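# Re-mesh the clamp's lower jaw and close it on the bar

## Task

The clamp's two jaws travel on racks driven by a single common pinion, but the lower jaw was refitted one or more teeth off, so the jaws no longer reach the bar at the same moment. Opening the clamp all the way disengages that jaw from the pinion. Re-engage it so the jaws are synchronized again, then close both jaws so they grip the bar.

## Robot and tools

Robot: two seven-joint arms, left_arm and right_arm, each ending in a parallel two-finger gripper. Calibrated bases in the scene frame: left_arm at (-0.027, +0.270, 0) m, quat_wxyz (+1.000, 0, 0, -0.019); right_arm at (+0.033, -0.302, 0) m, quat_wxyz (+1.000, 0, 0, +0.006). A two-camera stand is fixed to the floor behind the arms.

Scene frame: origin at table-top height, halfway between the arms' nominal bases. +z is up, +x points out over the table, and left_arm sits on the +y side. Image left and right do not match arm names. Printed gripper positions and orientations may be off by a few centimetres, especially at long reach.

Gripper axes: the fingers point along the gripper's +z and close along its y. end_effector_position is the spot between the pads when closed, about 2 cm behind the tips. Closing pushes the tips about 10 mm further along +z, mostly while the pads are still over 40 mm apart.

The 14-number row, used by both execute_actions and move, is a single list covering both arms: dx, dy, dz, rx, ry, rz, opening for left_arm, then the same seven for right_arm. Every number is in [-1, 1]. The first six of each arm are an offset, not a pose: they count from that arm's Hand target as it stood when the action or move began, along the scene frame's axes, with rotation about the Hand target's position. Scale: 1.0 equals 0.6 m for dx, dy, dz and 180 degrees for rx, ry, rz, which together form one rotation vector. A translation longer than 1.0 may be shortened along its direction. Sending the same offset twice moves the arm twice. To leave an arm where it is, send six zeros. The opening is absolute: +1 fully open (0.084 m), -1 closed. A 0 there is a real command, so resend the current opening to keep a gripper unchanged.

execute_actions(actions, cameras): actions is a list of actions; each action is a table of at most 15 rows, one per 1/30 s control step. A shorter table repeats its final row to fill 15 steps. All rows within one action are measured from the start pose of that action, not from the row before. Each action lasts 0.5 s. Images are returned only when actions is empty or cameras names them. cameras: a list of names, ["all"], [] for none; null or absent means all for an empty list, otherwise none. An unknown name invalidates the call.

move(target, speed, blend, opening_speed, blocking, cameras): drives each gripper on a straight line toward its target. target is one 14-number row or a list of up to 15 rows; every row is an offset from the same starting Hand targets, not from the previous row. speed is path speed in m/s, 0.002 to 1 (default 0.25), rotation capped at twice that in rad/s; give one value or one per target. blend, in metres, rounds corners in a list; 0 (default) halts at each point. opening_speed, 0.2 or more per second on the -1..+1 scale, ramps the fingers gradually. blocking=false returns after about 0.5 s while motion continues. Paths finish together, take at least 0.5 s and stop after 10 s. They neither avoid obstacles nor the other arm; faster moves lag and stray more and strike harder. The result adds a move: line giving the ending (done, off_target, moving, held, fault) and any limits (paced = pose clipped, held = steps withheld). An arm not named in the ending reached its pose within 3 mm and 2 degrees; this says nothing about contact.

wait(seconds, cameras): 0 to 10 s, arms hold their last command; a running move goes on. stop(cameras): brakes a running move, needing some distance. zoom_image(camera, region): enlarges [x0, y0, x1, y1] pixels (origin top-left, at most 504 by 504) of a camera in the latest images. clear_fault(arm, cameras): clears a reported torque fault on left_arm or right_arm; counts as one action. finished_scene(scene): ends the scene (1 or 2) irreversibly; the goal must hold without the robot.

Cameras: cam_head_left, cam_head_right, cam_high, cam_low (504x504), cam_left_wrist, cam_right_wrist (672x504). Wrist depth lines give a 7x7 grid of distances in mm (172 to 3000) ahead of each wrist camera, rows top-left first separated by " / "; "-" means no value; transparent things are invisible.

Results: positions in metres, velocities in m/s and rad/s, scene frame. Hand target is the last commanded pose after clipping; the next offsets start there. Each step the command is clipped to within 70 mm and 16 degrees of the measured gripper. A gripper may rest short of its target; send the gap as a new offset. Joint velocities marked within noise omit the end-effector velocities. grip_measured uses the opening scale; to hold something command clearly below it. Finger force is about 24 N per pad. Joint torques include arm weight and carry offsets and noise; positive means toward larger joint angles. Tool commands lists current gripper commands.

Joint ranges (rad): waist -6.283..6.283, shoulder -2.059..2.094, upper arm roll -6.283..6.283, elbow -0.192..3.927 (straight at 2.742), forearm roll -6.283..6.283, wrist pitch -1.693..3.142, wrist roll -6.283..6.283. Contact torque limits (N m): waist 40.8, shoulder 41, upper arm roll 26.1, elbow 26.1, forearm roll 26.1, wrist pitch 14, wrist roll 14.7. Exceeding one, or a motor pinned at its torque limit for 1 s, or long overload causes a torque fault: the arm stops until clear_fault. Motors above 65 °C show MOTOR HOT; at 80 °C the arm brakes for 30 to 60 s or more.

Avoid: dropping parts or letting anything leave the table, fast impacts, hard pushes, arm-to-arm contact or gripping the other arm's fingers, and pushing into unreachable poses. A blocked arm keeps pressing; command its Hand target back past the gripper to relieve it. The clearance check may hold commands that bring the arms close. Smooth, economical, quick motion is preferred; time passes while replies are written.

Each tool is called after "Emit:" as a command line: name --argument value for each argument, lists and objects as JSON in quotes; but a table of rows of numbers goes row by row, as --pt "numbers of a row", without its own name.

## Session

Emit:
execute_actions --actions '[]'

Scene clock: 0.00 s.
left_arm: end_effector_position=(+0.6185, +0.0335, +0.2667) grip_measured=+1.00 end_effector_quat_wxyz=(+0.155, +0.904, -0.352, +0.186) | right_arm: end_effector_position=(+0.7771, -0.2197, +0.2129) grip_measured=+1.00 end_effector_quat_wxyz=(-0.370, +0.729, -0.116, +0.564)
Joint positions: left_arm=[-0.192 0.482 -0.032 1.737 -0.413 0.946 0.679 0.084] | right_arm=[-0.045 0.588 0.063 1.408 2.528 0.738 -1.998 0.084]
Joint velocities: within noise
Joint torques (N m): no reading
Motor temperatures (°C): left_arm=[36 34 40 35 39 35 36] | right_arm=[36 36 34 37 35 37 37]
Wrist depth (mm): cam_left_wrist=[1320 1571 538 551 568 584 583 / 1283 485 501 514 528 542 560 / 443 457 468 481 493 508 522 / 424 436 442 456 467 481 491 / 403 413 423 433 443 453 464 / 382 390 399 408 418 426 436 / 365 373 378 387 395 404 416] | cam_right_wrist=[2112 2062 1974 1903 1838 1758 1728 / 2235 2132 2038 1991 1888 1248 1754 / 2325 2192 2145 2050 1048 1004 1369 / 2422 2302 2213 1414 1084 1036 998 / 2538 2465 1266 1273 1126 1067 1008 / 2654 2566 1290 1239 1209 1084 1048 / 2706 2132 1335 1239 1196 1126 1074]
Hand target: left_arm +0.6185, +0.0335, +0.2667; +0.155, +0.904, -0.352, +0.186 | right_arm +0.7771, -0.2197, +0.2129; -0.370, +0.729, -0.116, +0.564
Tool commands: left_gripper/opening=+1.0 right_gripper/opening=+1.0

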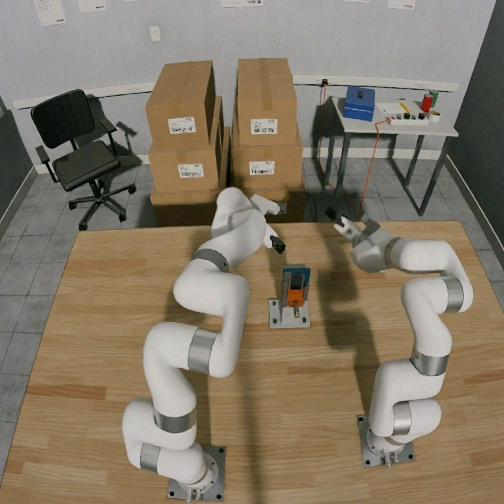

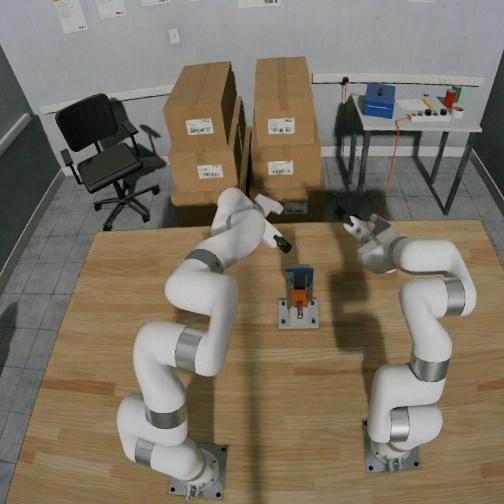

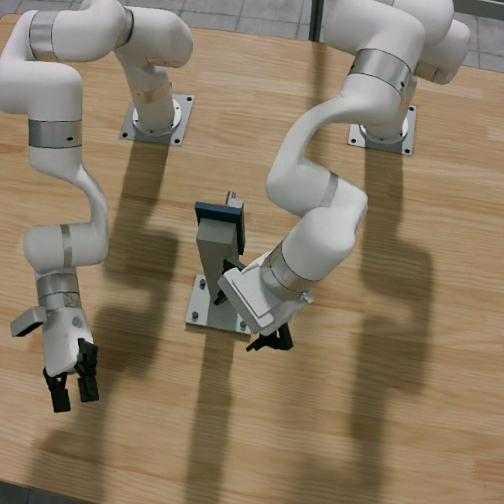

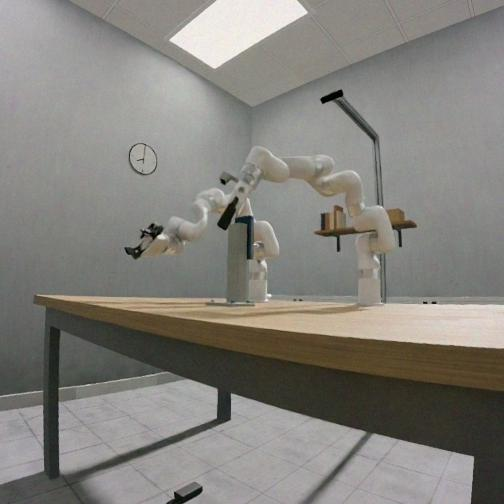

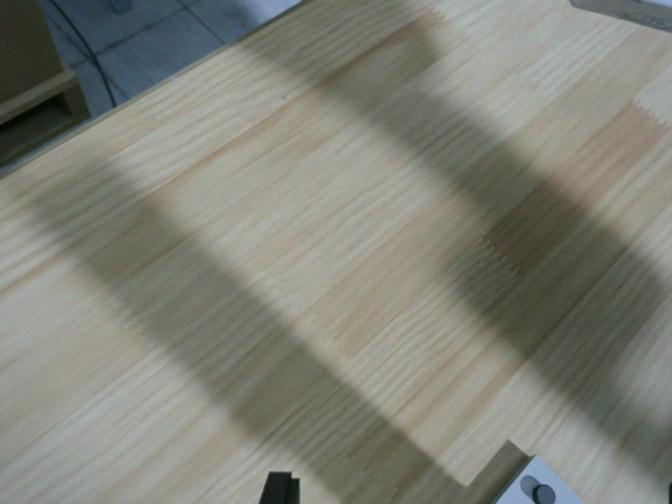

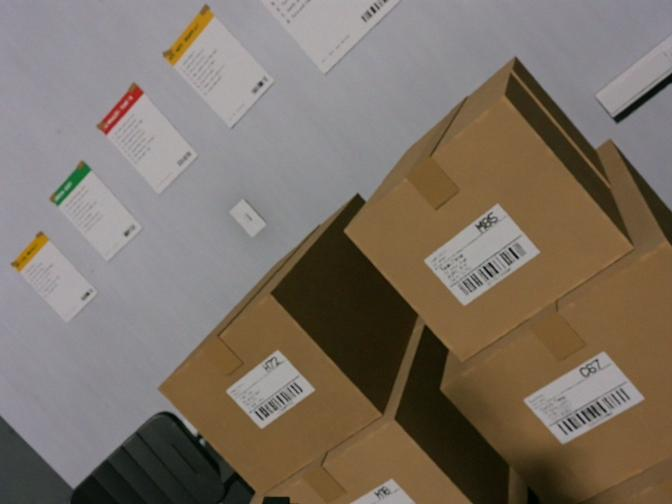

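Emit:
zoom_image --camera "cam_head_left" --region '[250, 250, 330, 340]'

Emit:
zoom_image --camera "cam_head_right" --region '[260, 250, 340, 340]'

Emit:
zoom_image --camera "cam_low" --region '[190, 190, 300, 310]'

Emit:
zoom_image --camera "cam_high" --region '[160, 180, 300, 340]'

Scaled by 5.600 from the camera's 504x504 image, which has a finer 720x720 frame.

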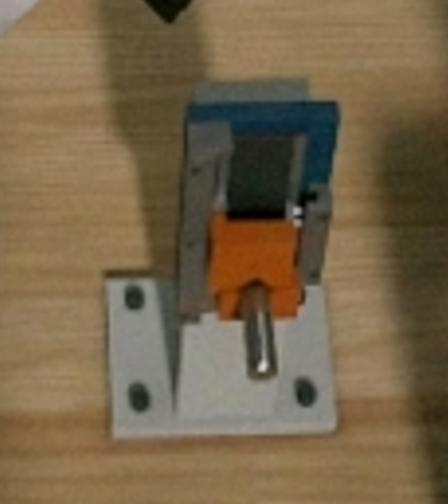

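Scaled by 5.600 from the camera's 504x504 image, which has a finer 720x720 frame.

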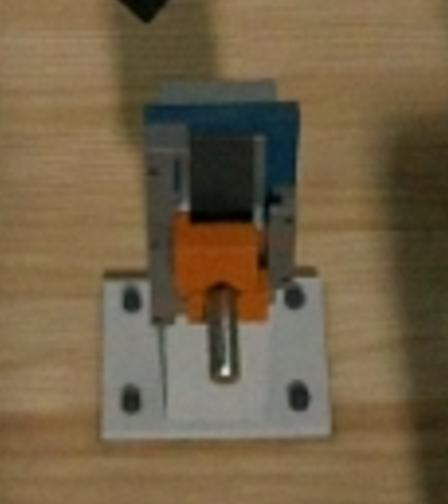

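Scaled by 4.200 from the camera's 504x504 image, which has a finer 720x720 frame.

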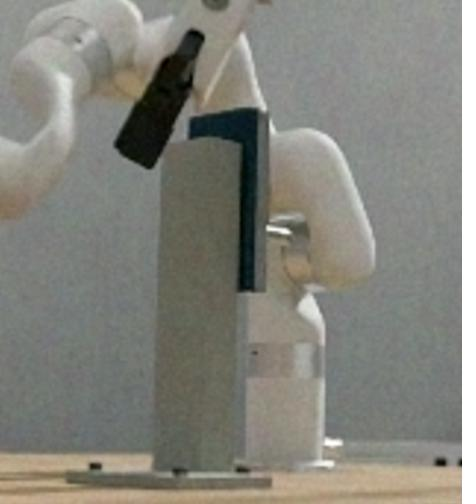

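Scaled by 3.150 from the camera's 504x504 image, which has a finer 720x720 frame.

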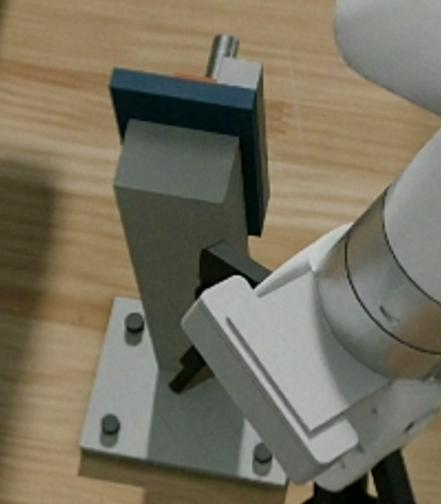

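Emit:
move --pt "0 0.3 0.1 0 0 0 1 -0.77 -0.1 0.05 -0.2255 -0.0767 -0.118 1" --pt "0 0.3 0.1 0 0 0 1 -0.77 0.2 0.05 -0.2255 -0.0767 -0.118 1" --blend 0.04 --cameras '["all"]'

Scene clock: 4.93 s.
left_arm: end_effector_position=(+0.6185, +0.2054, +0.3240) grip_measured=+1.00 end_effector_quat_wxyz=(+0.155, +0.904, -0.352, +0.186) | right_arm: end_effector_position=(+0.3949, -0.2715, +0.2300) grip_measured=+1.00 end_effector_quat_wxyz=(-0.058, +0.713, -0.014, +0.698)
Joint positions: left_arm=[0.057 0.411 0.033 1.815 -0.481 1.214 0.919 0.084] | right_arm=[0.019 -0.826 0.126 -0.06 3.215 0.788 -2.997 0.084]
Joint torques (N m): left_arm=[1.27 -30.5 0.05 13.82 -1.17 -1.37 0.22] | right_arm=[-1.1 0.56 -0.78 20.22 -0.36 2.65 0.09]
Wrist depth (mm): cam_left_wrist=[1211 1630 1694 629 649 669 693 / 1343 1513 572 587 604 621 637 / 517 523 535 548 564 580 593 / 483 496 509 520 533 546 562 / 458 469 481 493 505 517 529 / 435 446 457 467 477 485 485 / 415 424 432 442 453 461 454] | cam_right_wrist=[2364 2333 2333 2286 2309 2249 2242 / 2405 2389 2333 2302 2286 2286 2257 / 2389 2381 2325 2333 2309 2286 2249 / 2405 2397 2325 2317 2302 2302 2271 / 1480 1665 1449 1434 2309 1653 1607 / 1483 1546 1455 1431 2309 1893 2257 / 1458 1487 1411 1402 2333 2294 2294]
Hand target: left_arm +0.6185, +0.2054, +0.3240; +0.155, +0.904, -0.352, +0.186 (not the last commanded pose) | right_arm +0.3949, -0.2715, +0.2300; -0.058, +0.713, -0.014, +0.698 (not the last commanded pose)
Off the commanded pose: left_arm 0.008 m, 0 deg | right_arm 0.190 m, 7 deg.
move: held (right_arm; a check stopped the path), off_target (left_arm; braked when a check withheld steps of right_arm); path passed 0 of 2 targets; limits=held
pose unreachable (right arm): on one or more control steps of this call, first in action 0 (counted from 0), this arm could not follow its commanded pose, so it was not sent that pose on those steps. It may still have moved: this result reports where it is.
cause: moving toward the commanded pose would bring two parts of the arm too close to each other (joints 3 (upper arm roll) to 5 (forearm roll) lie between them).

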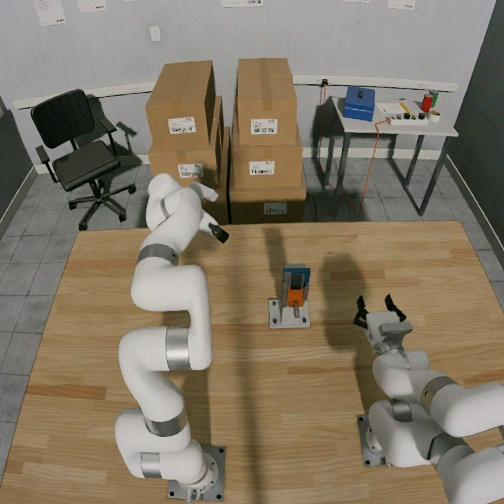

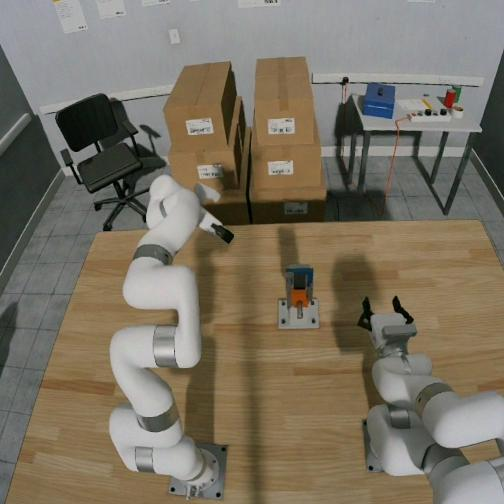

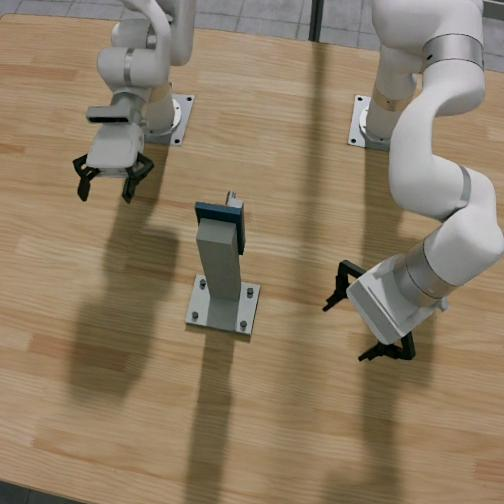

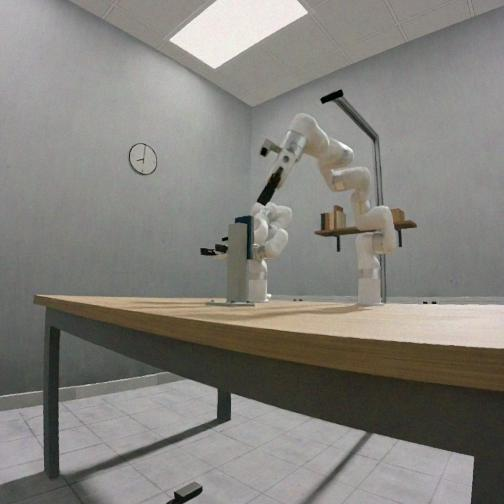

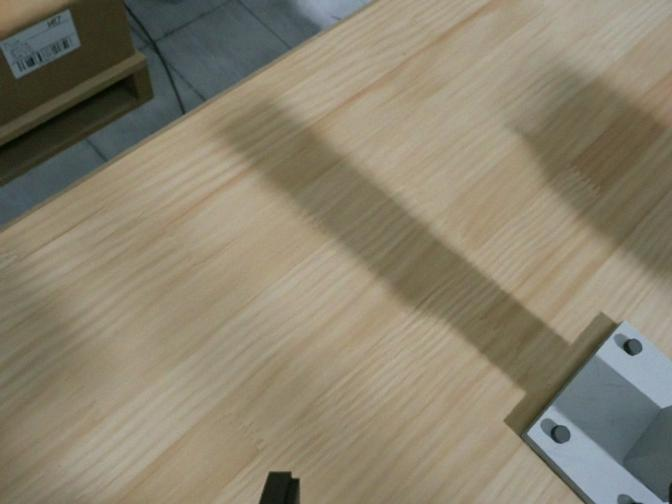

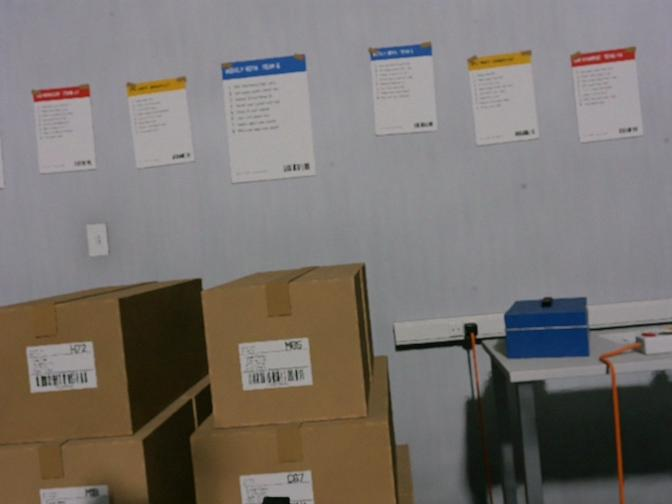

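Emit:
move --pt "0 0 0 0 0 0 1 -0.1 0 0.25 -0.038 0.243 -0.006 1" --pt "0 0 0 0 0 0 1 -0.14 0.37 0.24 -0.038 0.243 -0.006 1" --blend 0.04 --cameras '["cam_right_wrist","cam_head_left"]'

Scene clock: 8.77 s.
left_arm: end_effector_position=(+0.6185, +0.2054, +0.3240) grip_measured=+1.00 end_effector_quat_wxyz=(+0.155, +0.904, -0.352, +0.186) | right_arm: end_effector_position=(+0.3109, -0.0495, +0.3740) grip_measured=+1.00 end_effector_quat_wxyz=(-0.001, +0.924, -0.001, +0.383)
Joint positions: left_arm=[0.057 0.411 0.033 1.815 -0.481 1.214 0.919 0.084] | right_arm=[-0.382 -0.68 0.967 1.192 3.253 -0.942 -2.504 0.084]
Joint torques (N m): left_arm=[0.84 -31.42 -0.1 13.8 -1.15 -1.42 0.22] | right_arm=[-0.64 5.22 -7.04 16.74 -1.71 -0.35 0.41]
Wrist depth (mm): cam_left_wrist=[1226 1626 1706 631 649 668 689 / 1366 1506 570 586 603 620 638 / 517 521 535 550 565 579 595 / 481 498 508 520 533 549 562 / 460 469 483 494 505 518 531 / 436 447 456 466 476 486 486 / 415 424 433 443 453 459 454] | cam_right_wrist=[1493 1496 1546 1487 2431 2414 2465 / 1593 1622 1607 1604 1589 2356 2364 / 794 821 820 818 821 789 819 / 718 718 741 253 253 715 716 / 657 660 - 261 270 637 654 / 592 592 591 277 280 588 586 / 550 548 549 285 306 546 545]
Hand target: left_arm +0.6185, +0.2054, +0.3240; +0.155, +0.904, -0.352, +0.186 | right_arm +0.3109, -0.0495, +0.3740; -0.001, +0.924, -0.001, +0.383
Off the commanded pose: left_arm 0.000 m, 0 deg | right_arm 0.000 m, 0 deg.
move: done
Images, in order (width x height): cam_head_left 504x504, cam_right_wrist 672x504.

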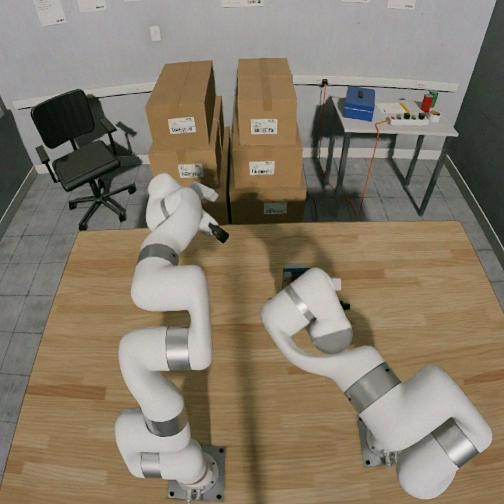

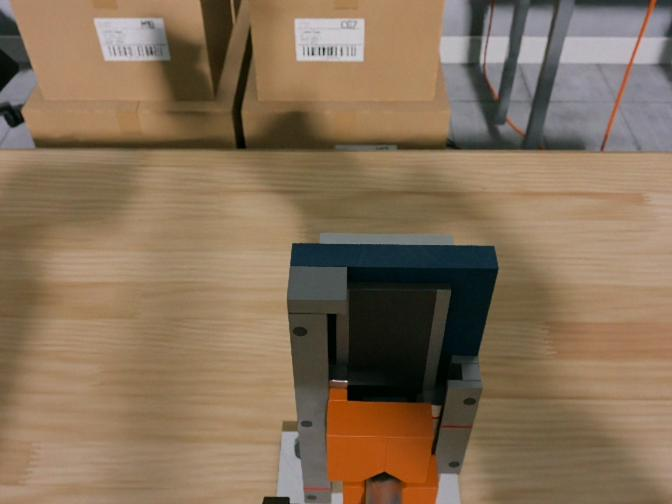

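Emit:
move --target '[0,0,0,0,0,0,1,-0.08,-0.05,-0.13,0,-0.11,0,1]' --cameras '["cam_right_wrist","cam_high","cam_low","cam_head_left"]'

Emit:
zoom_image --camera "cam_right_wrist" --region '[200, 150, 500, 500]'

Scene clock: 10.33 s.
left_arm: end_effector_position=(+0.6185, +0.2054, +0.3240) grip_measured=+1.00 end_effector_quat_wxyz=(+0.155, +0.904, -0.352, +0.186) | right_arm: end_effector_position=(+0.2629, -0.0795, +0.2960) grip_measured=+1.00 end_effector_quat_wxyz=(-0.001, +0.844, +0.000, +0.536)
Joint positions: left_arm=[0.057 0.411 0.033 1.815 -0.481 1.214 0.919 0.084] | right_arm=[-0.123 -1.2 1.029 0.668 3.335 -0.626 -2.309 0.084]
Joint torques (N m): left_arm=[1.03 -31.49 -0.35 13.89 -1.4 -1.5 0.18] | right_arm=[0.51 9 -9.01 11.18 -1.31 0.42 0.38]
Wrist depth (mm): cam_left_wrist=[1209 1634 1686 630 649 665 688 / 1361 1509 572 585 602 621 640 / 519 522 535 549 564 580 594 / 483 497 508 521 536 548 563 / 459 469 482 494 505 517 529 / 436 445 457 466 477 485 487 / 416 425 433 442 452 459 454] | cam_right_wrist=[1477 1578 1877 1493 2309 2309 2317 / 1523 1546 1882 1513 2389 1790 1702 / 1571 - 266 273 2465 2151 2538 / 1669 - 283 286 1813 2192 2624 / 794 753 283 273 747 750 791 / 650 649 306 279 649 647 649 / 573 572 - 296 573 572 573]
Hand target: left_arm +0.6185, +0.2054, +0.3240; +0.155, +0.904, -0.352, +0.186 | right_arm +0.2629, -0.0795, +0.2960; -0.001, +0.844, +0.000, +0.536
Off the commanded pose: left_arm 0.000 m, 0 deg | right_arm 0.000 m, 0 deg.
move: done
Images, in order (width x height): cam_head_left 504x504, cam_high 504x504, cam_low 504x504, cam_right_wrist 672x504.

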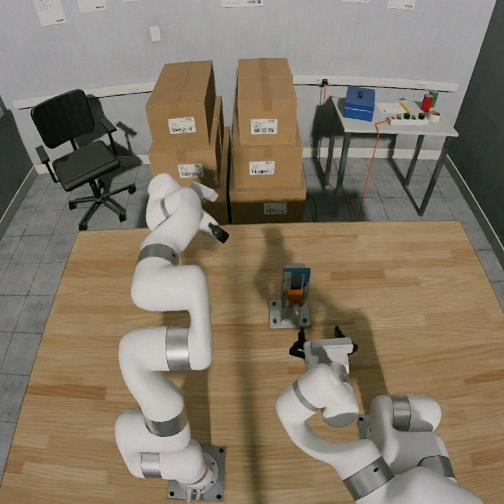

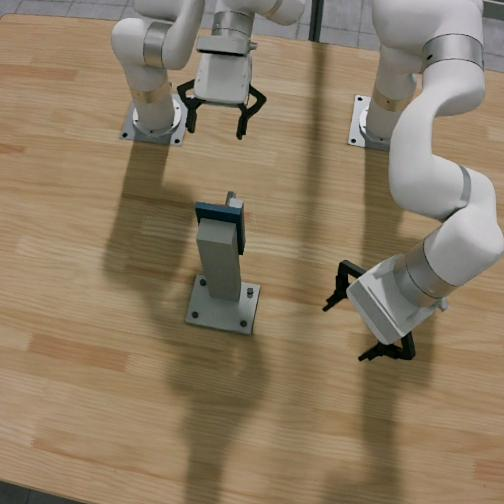

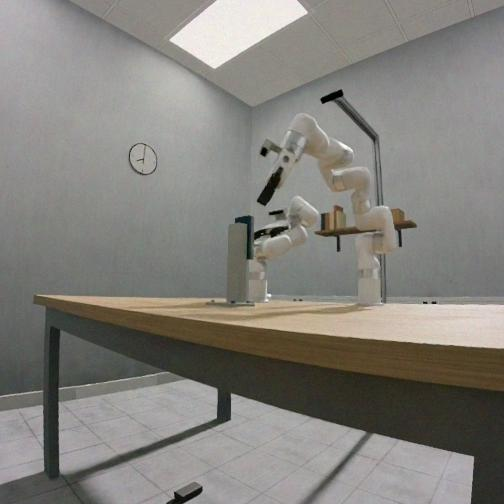

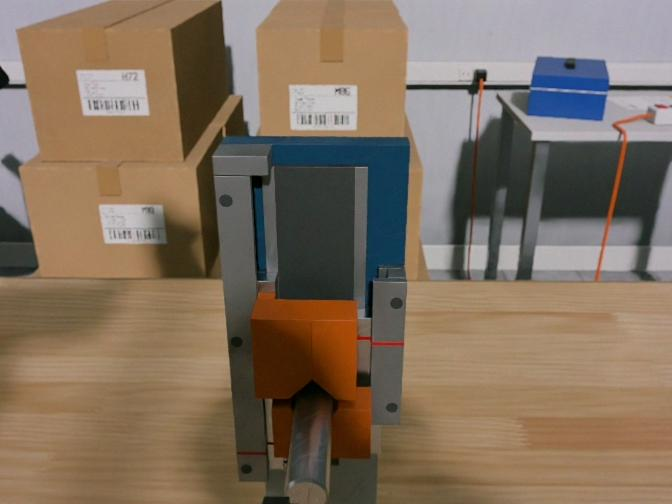

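Scaled by 1.440 from the camera's 672x504 image, which has a finer 960x720 frame.

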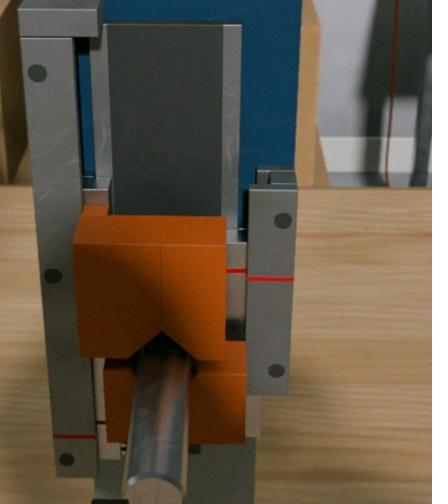

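Emit:
move --target '[0,0,0,0,0,0,1,-0.03,0,-0.17,0,-0.12,0,1]' --cameras '["cam_right_wrist"]'

Emit:
zoom_image --camera "cam_right_wrist" --region '[150, 50, 500, 500]'

Scene clock: 11.97 s.
left_arm: end_effector_position=(+0.6185, +0.2054, +0.3240) grip_measured=+1.00 end_effector_quat_wxyz=(+0.155, +0.904, -0.352, +0.186) | right_arm: end_effector_position=(+0.2449, -0.0795, +0.1940) grip_measured=+1.00 end_effector_quat_wxyz=(-0.001, +0.729, +0.000, +0.685)
Joint positions: left_arm=[0.057 0.411 0.033 1.815 -0.481 1.214 0.919 0.084] | right_arm=[0.003 -1.789 1.647 0.536 3.661 -0.594 -1.936 0.084]
Joint torques (N m): left_arm=[0.55 -31.49 -0.18 13.75 -1.24 -1.47 0.19] | right_arm=[0.74 10.39 -10.12 -3.26 -2.39 0.35 0.3]
Wrist depth (mm): cam_left_wrist=[1213 1642 1686 629 652 669 690 / 1348 1506 570 587 601 620 638 / 517 522 536 552 563 579 593 / 481 497 509 521 531 547 560 / 461 469 481 492 503 516 531 / 435 447 457 466 477 484 487 / 416 424 434 444 453 460 452] | cam_right_wrist=[2422 2448 2414 2414 2414 2431 2414 / 2448 - 313 309 2422 2439 2431 / 2483 - 301 311 2439 2465 2457 / 1574 1560 302 283 2474 2457 2448 / 1582 1589 305 286 2439 1996 1857 / 1567 820 308 334 1550 2093 2483 / 687 688 337 337 691 692 693]
Hand target: left_arm +0.6185, +0.2054, +0.3240; +0.155, +0.904, -0.352, +0.186 | right_arm +0.2449, -0.0795, +0.1940; -0.001, +0.729, +0.000, +0.685
Off the commanded pose: left_arm 0.000 m, 0 deg | right_arm 0.000 m, 0 deg.
move: done
Images, in order (width x height): cam_right_wrist 672x504.

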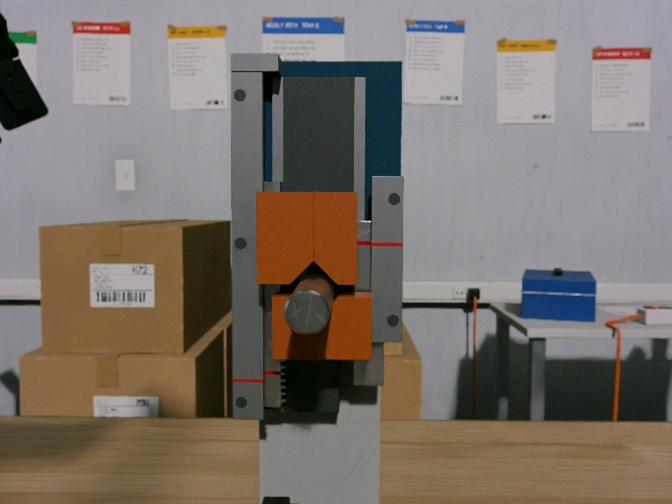

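Scaled by 1.120 from the camera's 672x504 image, which has a finer 960x720 frame.

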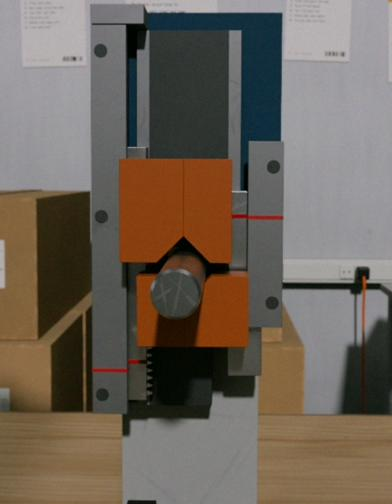

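Emit:
move --target '[0,0,0,0,0,0,1,0,0.022,-0.08,0,-0.016,0,1]' --cameras '["cam_right_wrist","cam_low","cam_head_left","cam_high"]'

Emit:
zoom_image --camera "cam_right_wrist" --region '[200, 150, 450, 420]'

Scene clock: 16.10 s.
left_arm: end_effector_position=(+0.6185, +0.2054, +0.3240) grip_measured=+1.00 end_effector_quat_wxyz=(+0.155, +0.904, -0.352, +0.186) | right_arm: end_effector_position=(+0.2449, -0.0663, +0.1460) grip_measured=+1.00 end_effector_quat_wxyz=(-0.001, +0.712, +0.000, +0.703)
Joint positions: left_arm=[0.057 0.411 0.033 1.815 -0.481 1.214 0.919 0.084] | right_arm=[0.008 -1.93 1.829 0.644 3.76 -0.661 -1.811 0.084]
Joint torques (N m): left_arm=[0.65 -31.09 -0.25 13.85 -1.05 -1.47 0.05] | right_arm=[0.53 10.52 -10.02 -7.82 -2.14 0.23 0.34]
Wrist depth (mm): cam_left_wrist=[1213 1638 1711 631 649 669 690 / 1345 1499 570 586 602 621 638 / 516 524 535 549 563 578 595 / 482 497 508 522 535 548 561 / 458 470 481 493 504 517 530 / 435 446 456 466 476 484 486 / 416 423 434 443 454 460 454] | cam_right_wrist=[2465 2474 303 315 2448 2465 2448 / 2483 2474 304 285 2465 2422 2439 / 2501 2483 304 285 2465 2483 2439 / 2448 1578 305 305 2483 2492 2465 / 1585 1571 334 328 2414 1828 1767 / 1533 1539 334 333 1529 2465 2483 / 626 626 573 334 631 634 634]
Hand target: left_arm +0.6185, +0.2054, +0.3240; +0.155, +0.904, -0.352, +0.186 | right_arm +0.2449, -0.0663, +0.1460; -0.001, +0.711, +0.000, +0.703
Off the commanded pose: left_arm 0.000 m, 0 deg | right_arm 0.000 m, 0 deg.
move: done
Images, in order (width x height): cam_head_left 504x504, cam_high 504x504, cam_low 504x504, cam_right_wrist 672x504.

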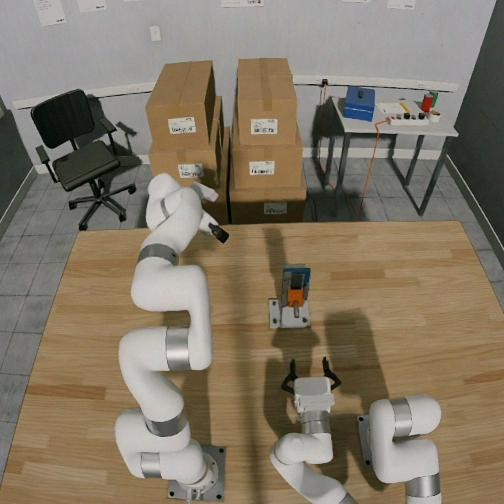

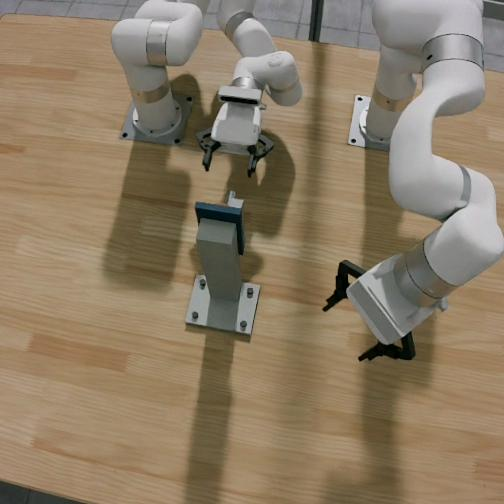

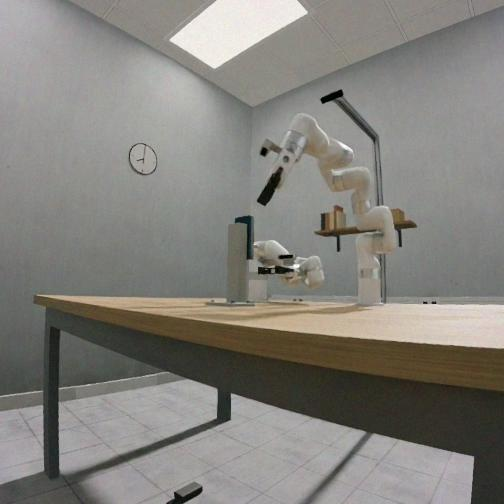

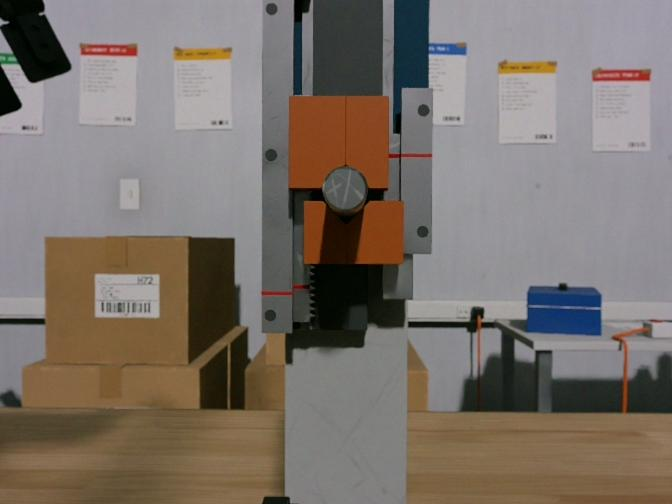

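Scaled by 1.867 from the camera's 672x504 image, which has a finer 960x720 frame.

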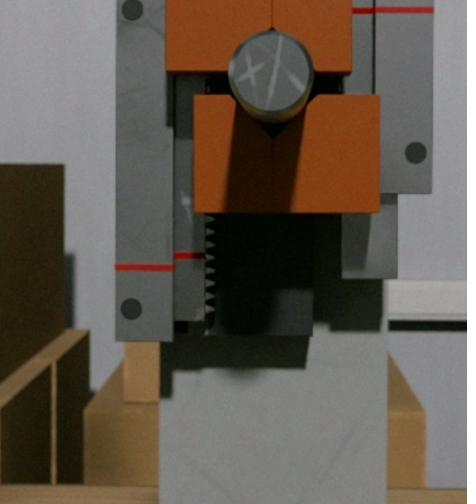

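Emit:
move --target '[0,0,0,0,0,0,1,0.19,-0.012,0.088,0,-0.004,0,0.6]' --cameras '["cam_right_wrist","cam_low","cam_head_left","cam_high"]'

Emit:
zoom_image --camera "cam_head_left" --region '[250, 250, 350, 350]'

Emit:
zoom_image --camera "cam_low" --region '[200, 200, 310, 310]'

Scene clock: 18.97 s.
left_arm: end_effector_position=(+0.6185, +0.2054, +0.3240) grip_measured=+1.00 end_effector_quat_wxyz=(+0.155, +0.904, -0.352, +0.186) | right_arm: end_effector_position=(+0.3589, -0.0734, +0.1988) grip_measured=+0.60 end_effector_quat_wxyz=(-0.001, +0.707, +0.000, +0.707)
Joint positions: left_arm=[0.057 0.411 0.033 1.815 -0.481 1.214 0.919 0.084] | right_arm=[-0.399 -1.736 1.663 0.576 3.745 -0.207 -2.014 0.069]
Joint torques (N m): left_arm=[0.41 -31.5 -0.23 13.76 -1.11 -1.36 0.17] | right_arm=[-0.76 12.41 -12.36 -3.13 -2.71 1.06 -0.04]
Motor temperatures (°C): left_arm=[36 35 40 40 39 35 36] | right_arm=[36 36 35 38 35 37 37]
Wrist depth (mm): cam_left_wrist=[1213 1630 1690 629 649 669 691 / 1348 1513 572 584 602 620 637 / 517 522 536 548 562 580 592 / 483 497 508 520 534 548 562 / 460 470 483 494 505 517 531 / 436 446 457 467 477 486 485 / 415 424 433 442 453 459 454] | cam_right_wrist=[- - 192 207 2356 2372 2333 / - - 192 203 2356 2356 2340 / - - 196 203 2356 2348 2325 / - - 174 173 2364 2333 2356 / - - 174 173 2294 2294 1908 / - - - 173 1422 2364 2364 / - - - 174 1417 2364 2348]
Hand target: left_arm +0.6185, +0.2054, +0.3240; +0.155, +0.904, -0.352, +0.186 | right_arm +0.3589, -0.0735, +0.1988; -0.001, +0.707, +0.000, +0.707
Off the commanded pose: left_arm 0.000 m, 0 deg | right_arm 0.000 m, 0 deg.
move: done
Images, in order (width x height): cam_head_left 504x504, cam_high 504x504, cam_low 504x504, cam_right_wrist 672x504.

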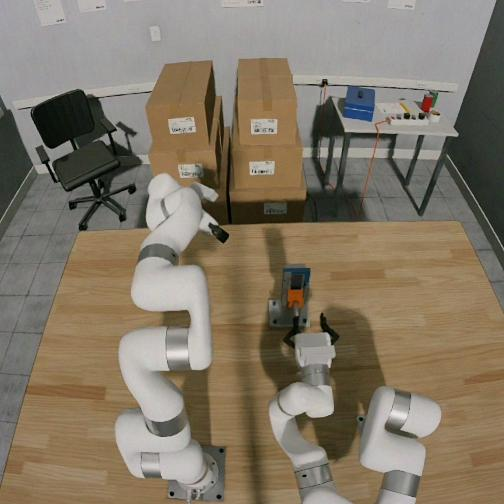

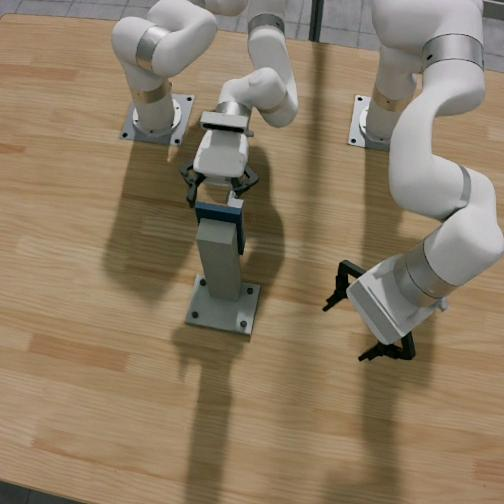

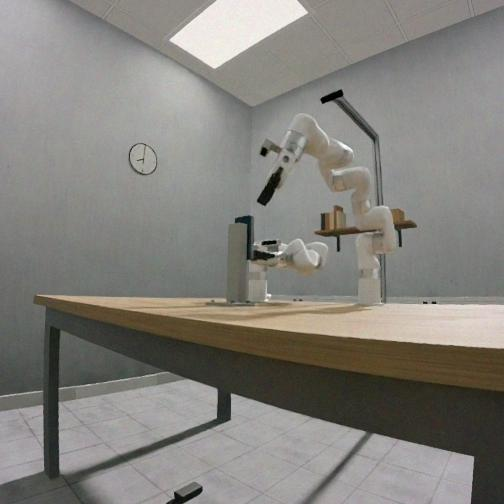

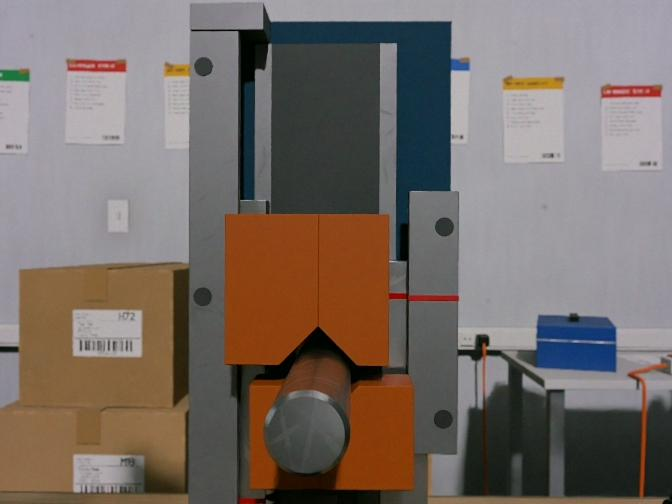

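Scaled by 5.040 from the camera's 504x504 image, which has a finer 720x720 frame.

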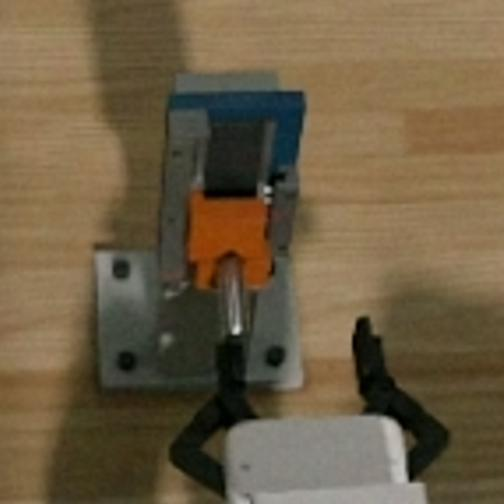

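Scaled by 4.582 from the camera's 504x504 image, which has a finer 720x720 frame.

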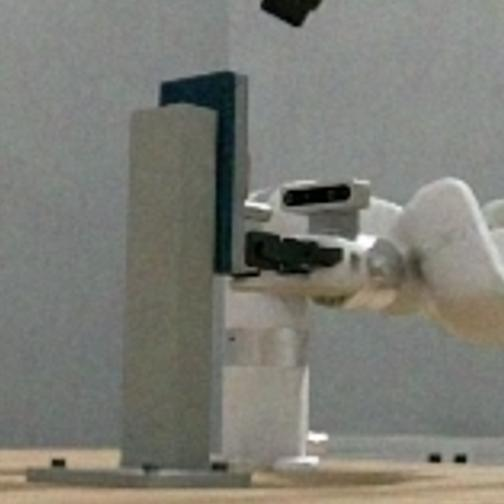

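Emit:
move --pt "0 0 0 0 0 0 1 -0.13 0 0 0 0 0 1" --pt "0 0 0 0 0 0 1 -0.13 0.055 0 0 0 0 1" --blend 0.01 --cameras '["cam_right_wrist","cam_high","cam_head_left"]'

Emit:
zoom_image --camera "cam_head_left" --region '[250, 250, 350, 370]'

Emit:
zoom_image --camera "cam_high" --region '[150, 100, 290, 240]'

Scene clock: 20.70 s.
left_arm: end_effector_position=(+0.6185, +0.2054, +0.3240) grip_measured=+1.00 end_effector_quat_wxyz=(+0.155, +0.904, -0.352, +0.186) | right_arm: end_effector_position=(+0.2809, -0.0405, +0.1988) grip_measured=+1.00 end_effector_quat_wxyz=(-0.001, +0.707, +0.000, +0.707)
Joint positions: left_arm=[0.057 0.411 0.033 1.815 -0.481 1.214 0.919 0.084] | right_arm=[-0.195 -1.866 1.629 0.668 3.715 -0.532 -1.962 0.084]
Joint torques (N m): left_arm=[0.42 -31.53 -0.28 13.76 -0.76 -1.5 0.07] | right_arm=[-1.32 11.49 -12.25 -4.4 -2.83 0.53 0.29]
Wrist depth (mm): cam_left_wrist=[1209 1642 1686 629 649 668 689 / 1350 1513 570 586 604 621 640 / 518 520 537 549 563 578 596 / 483 497 508 520 533 546 562 / 459 471 483 493 505 518 530 / 435 446 457 467 475 485 486 / 416 423 434 442 453 460 454] | cam_right_wrist=[2457 2439 2422 2457 2414 2422 2422 / 418 2448 - 269 284 2422 2431 / 2474 2431 - 269 280 2439 2448 / 2457 2474 - 269 250 2431 2405 / 1546 1546 - 270 251 1935 1914 / 1509 1516 - 270 273 2020 2431 / 1493 1503 - 274 297 1645 2431]
Hand target: left_arm +0.6185, +0.2054, +0.3240; +0.155, +0.904, -0.352, +0.186 | right_arm +0.2809, -0.0405, +0.1988; -0.001, +0.707, +0.000, +0.707
Off the commanded pose: left_arm 0.000 m, 0 deg | right_arm 0.000 m, 0 deg.
move: done
Images, in order (width x height): cam_head_left 504x504, cam_high 504x504, cam_right_wrist 672x504.

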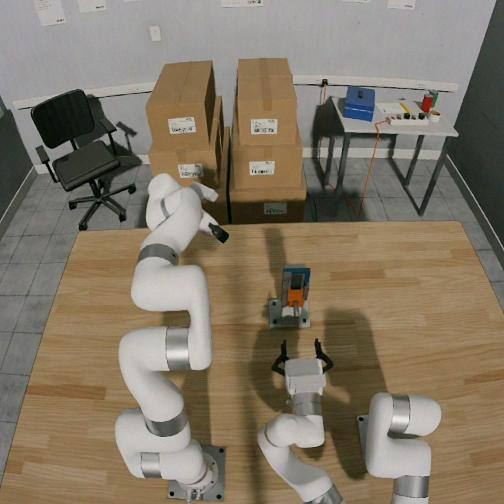

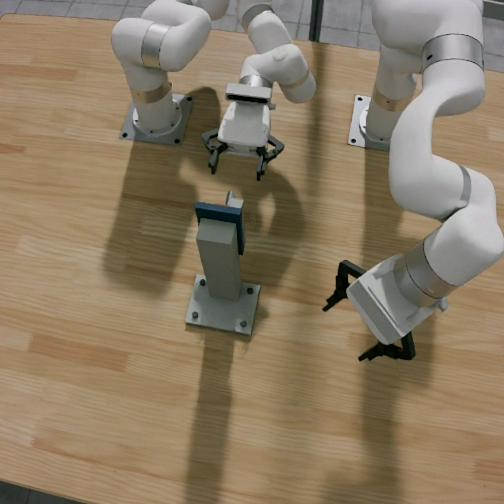

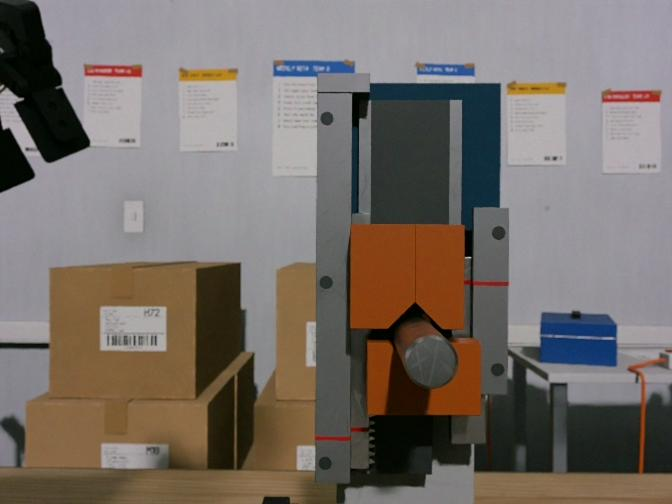

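Scaled by 4.200 from the camera's 504x504 image, which has a finer 720x720 frame.

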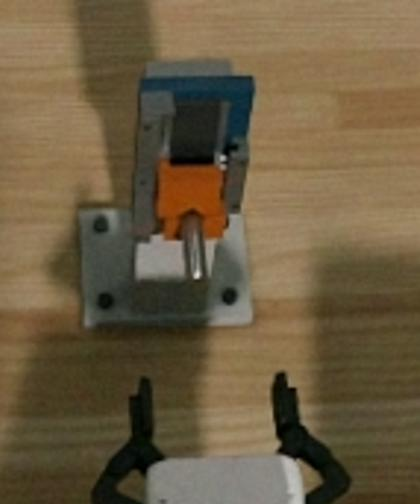

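Scaled by 3.600 from the camera's 504x504 image, which has a finer 720x720 frame.

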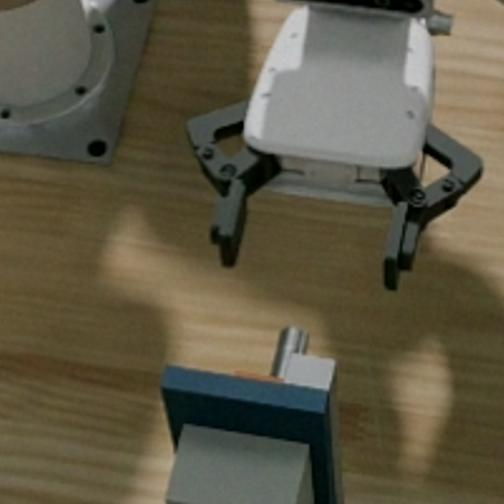

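Emit:
move --pt "0 0 0 0 0 0 1 0.08 0.0 0.028 0 0 0 1" --pt "0 0 0 0 0 0 1 0.18 0.0 0.028 0 0 0 1" --pt "0 0 0 0 0 0 1 0.18 0.0 0.028 0 0 0 0.25" --speed '[0.2,0.08,0.1]' --opening_speed 1 --cameras '["cam_right_wrist","cam_high","cam_low","cam_head_left"]'

Emit:
zoom_image --camera "cam_head_left" --region '[250, 250, 350, 350]'

Emit:
zoom_image --camera "cam_low" --region '[200, 200, 310, 310]'

Scene clock: 29.27 s.
left_arm: end_effector_position=(+0.6185, +0.2054, +0.3240) grip_measured=+1.00 end_effector_quat_wxyz=(+0.155, +0.904, -0.352, +0.186) | right_arm: end_effector_position=(+0.3889, -0.0405, +0.2156) grip_measured=+0.24 end_effector_quat_wxyz=(-0.001, +0.707, +0.000, +0.707)
Joint positions: left_arm=[0.057 0.411 0.033 1.815 -0.481 1.214 0.919 0.084] | right_arm=[-0.562 -1.697 1.586 0.708 3.719 -0.182 -2.06 0.054]
Joint torques (N m): left_arm=[0.28 -31.23 -0.3 13.62 -0.67 -1.52 0.01] | right_arm=[-0.88 14.17 -12.82 -2.13 -2.45 0.65 -0.14]
Wrist depth (mm): cam_left_wrist=[1215 1649 1702 629 651 670 689 / 1353 1516 572 586 603 619 640 / 518 522 535 549 564 578 595 / 483 497 506 520 534 547 560 / 458 469 482 493 505 516 529 / 436 445 456 467 476 484 486 / 415 424 434 442 451 458 453] | cam_right_wrist=[2356 2356 2333 2348 2333 2317 2309 / 2348 - - 173 173 176 2325 / 2348 - - 173 173 176 2294 / 2356 - - - 173 173 2333 / 1437 - - - - - 2340 / 1431 - - - - - 2340 / 1402 - - - - - 2333]
Hand target: left_arm +0.6185, +0.2054, +0.3240; +0.155, +0.904, -0.352, +0.186 | right_arm +0.3889, -0.0405, +0.2156; -0.001, +0.707, +0.000, +0.707
Off the commanded pose: left_arm 0.000 m, 0 deg | right_arm 0.000 m, 0 deg.
move: done
Images, in order (width x height): cam_head_left 504x504, cam_high 504x504, cam_low 504x504, cam_right_wrist 672x504.

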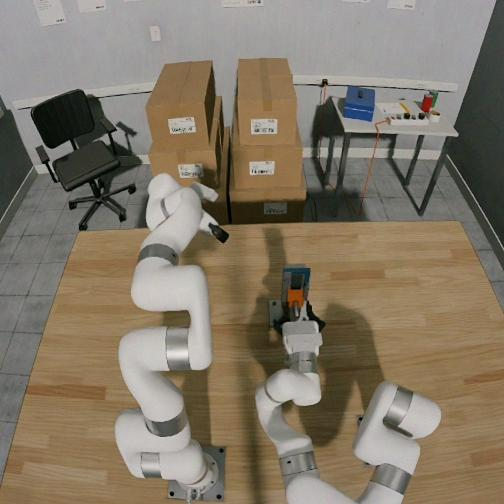

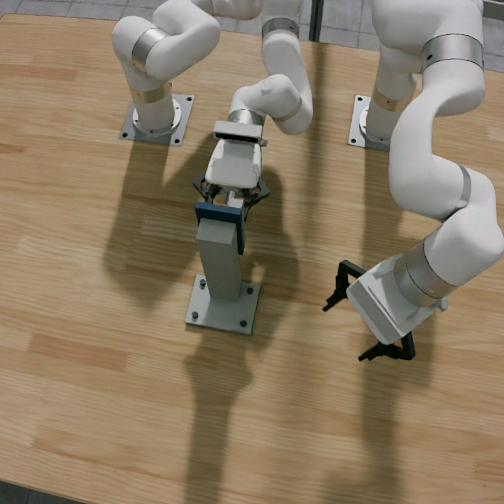

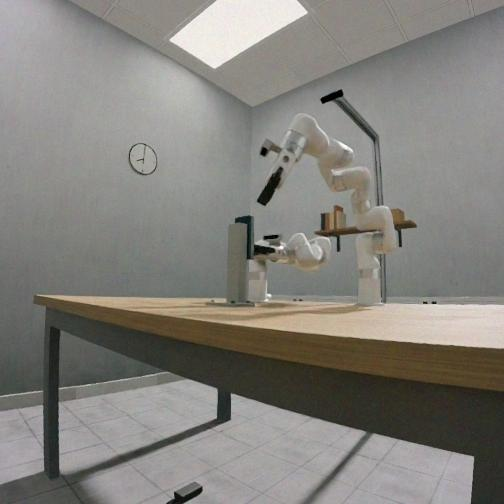

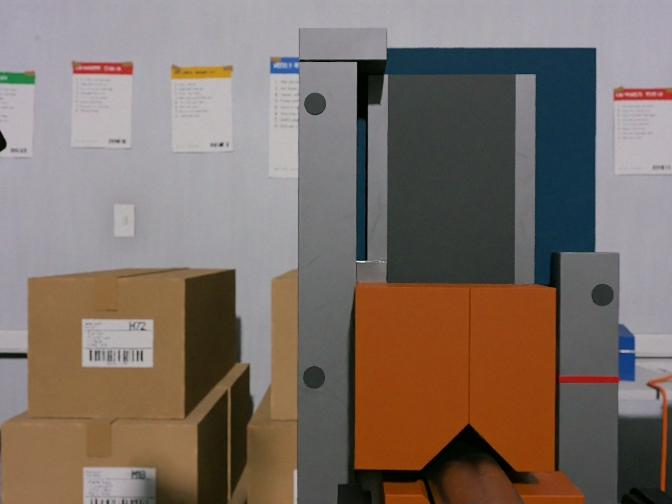

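Scaled by 5.040 from the camera's 504x504 image, which has a finer 720x720 frame.

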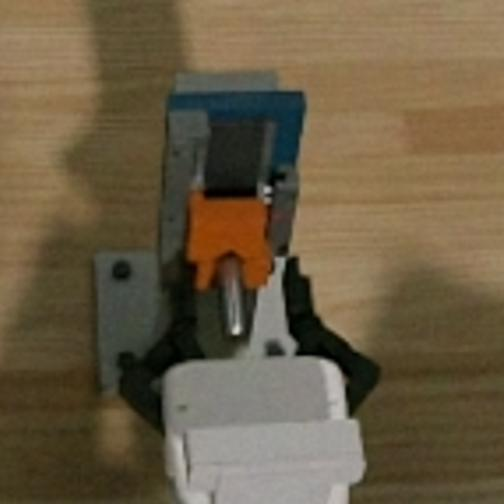

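Scaled by 4.582 from the camera's 504x504 image, which has a finer 720x720 frame.

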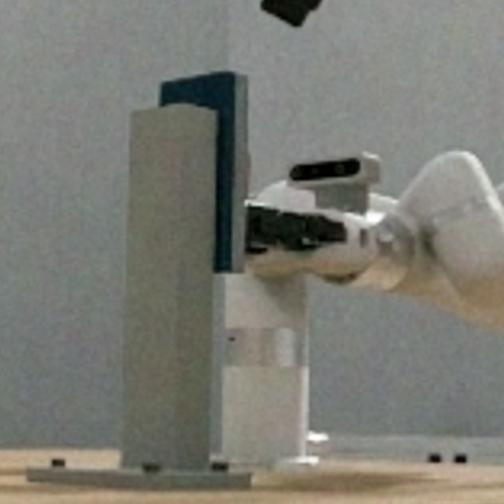

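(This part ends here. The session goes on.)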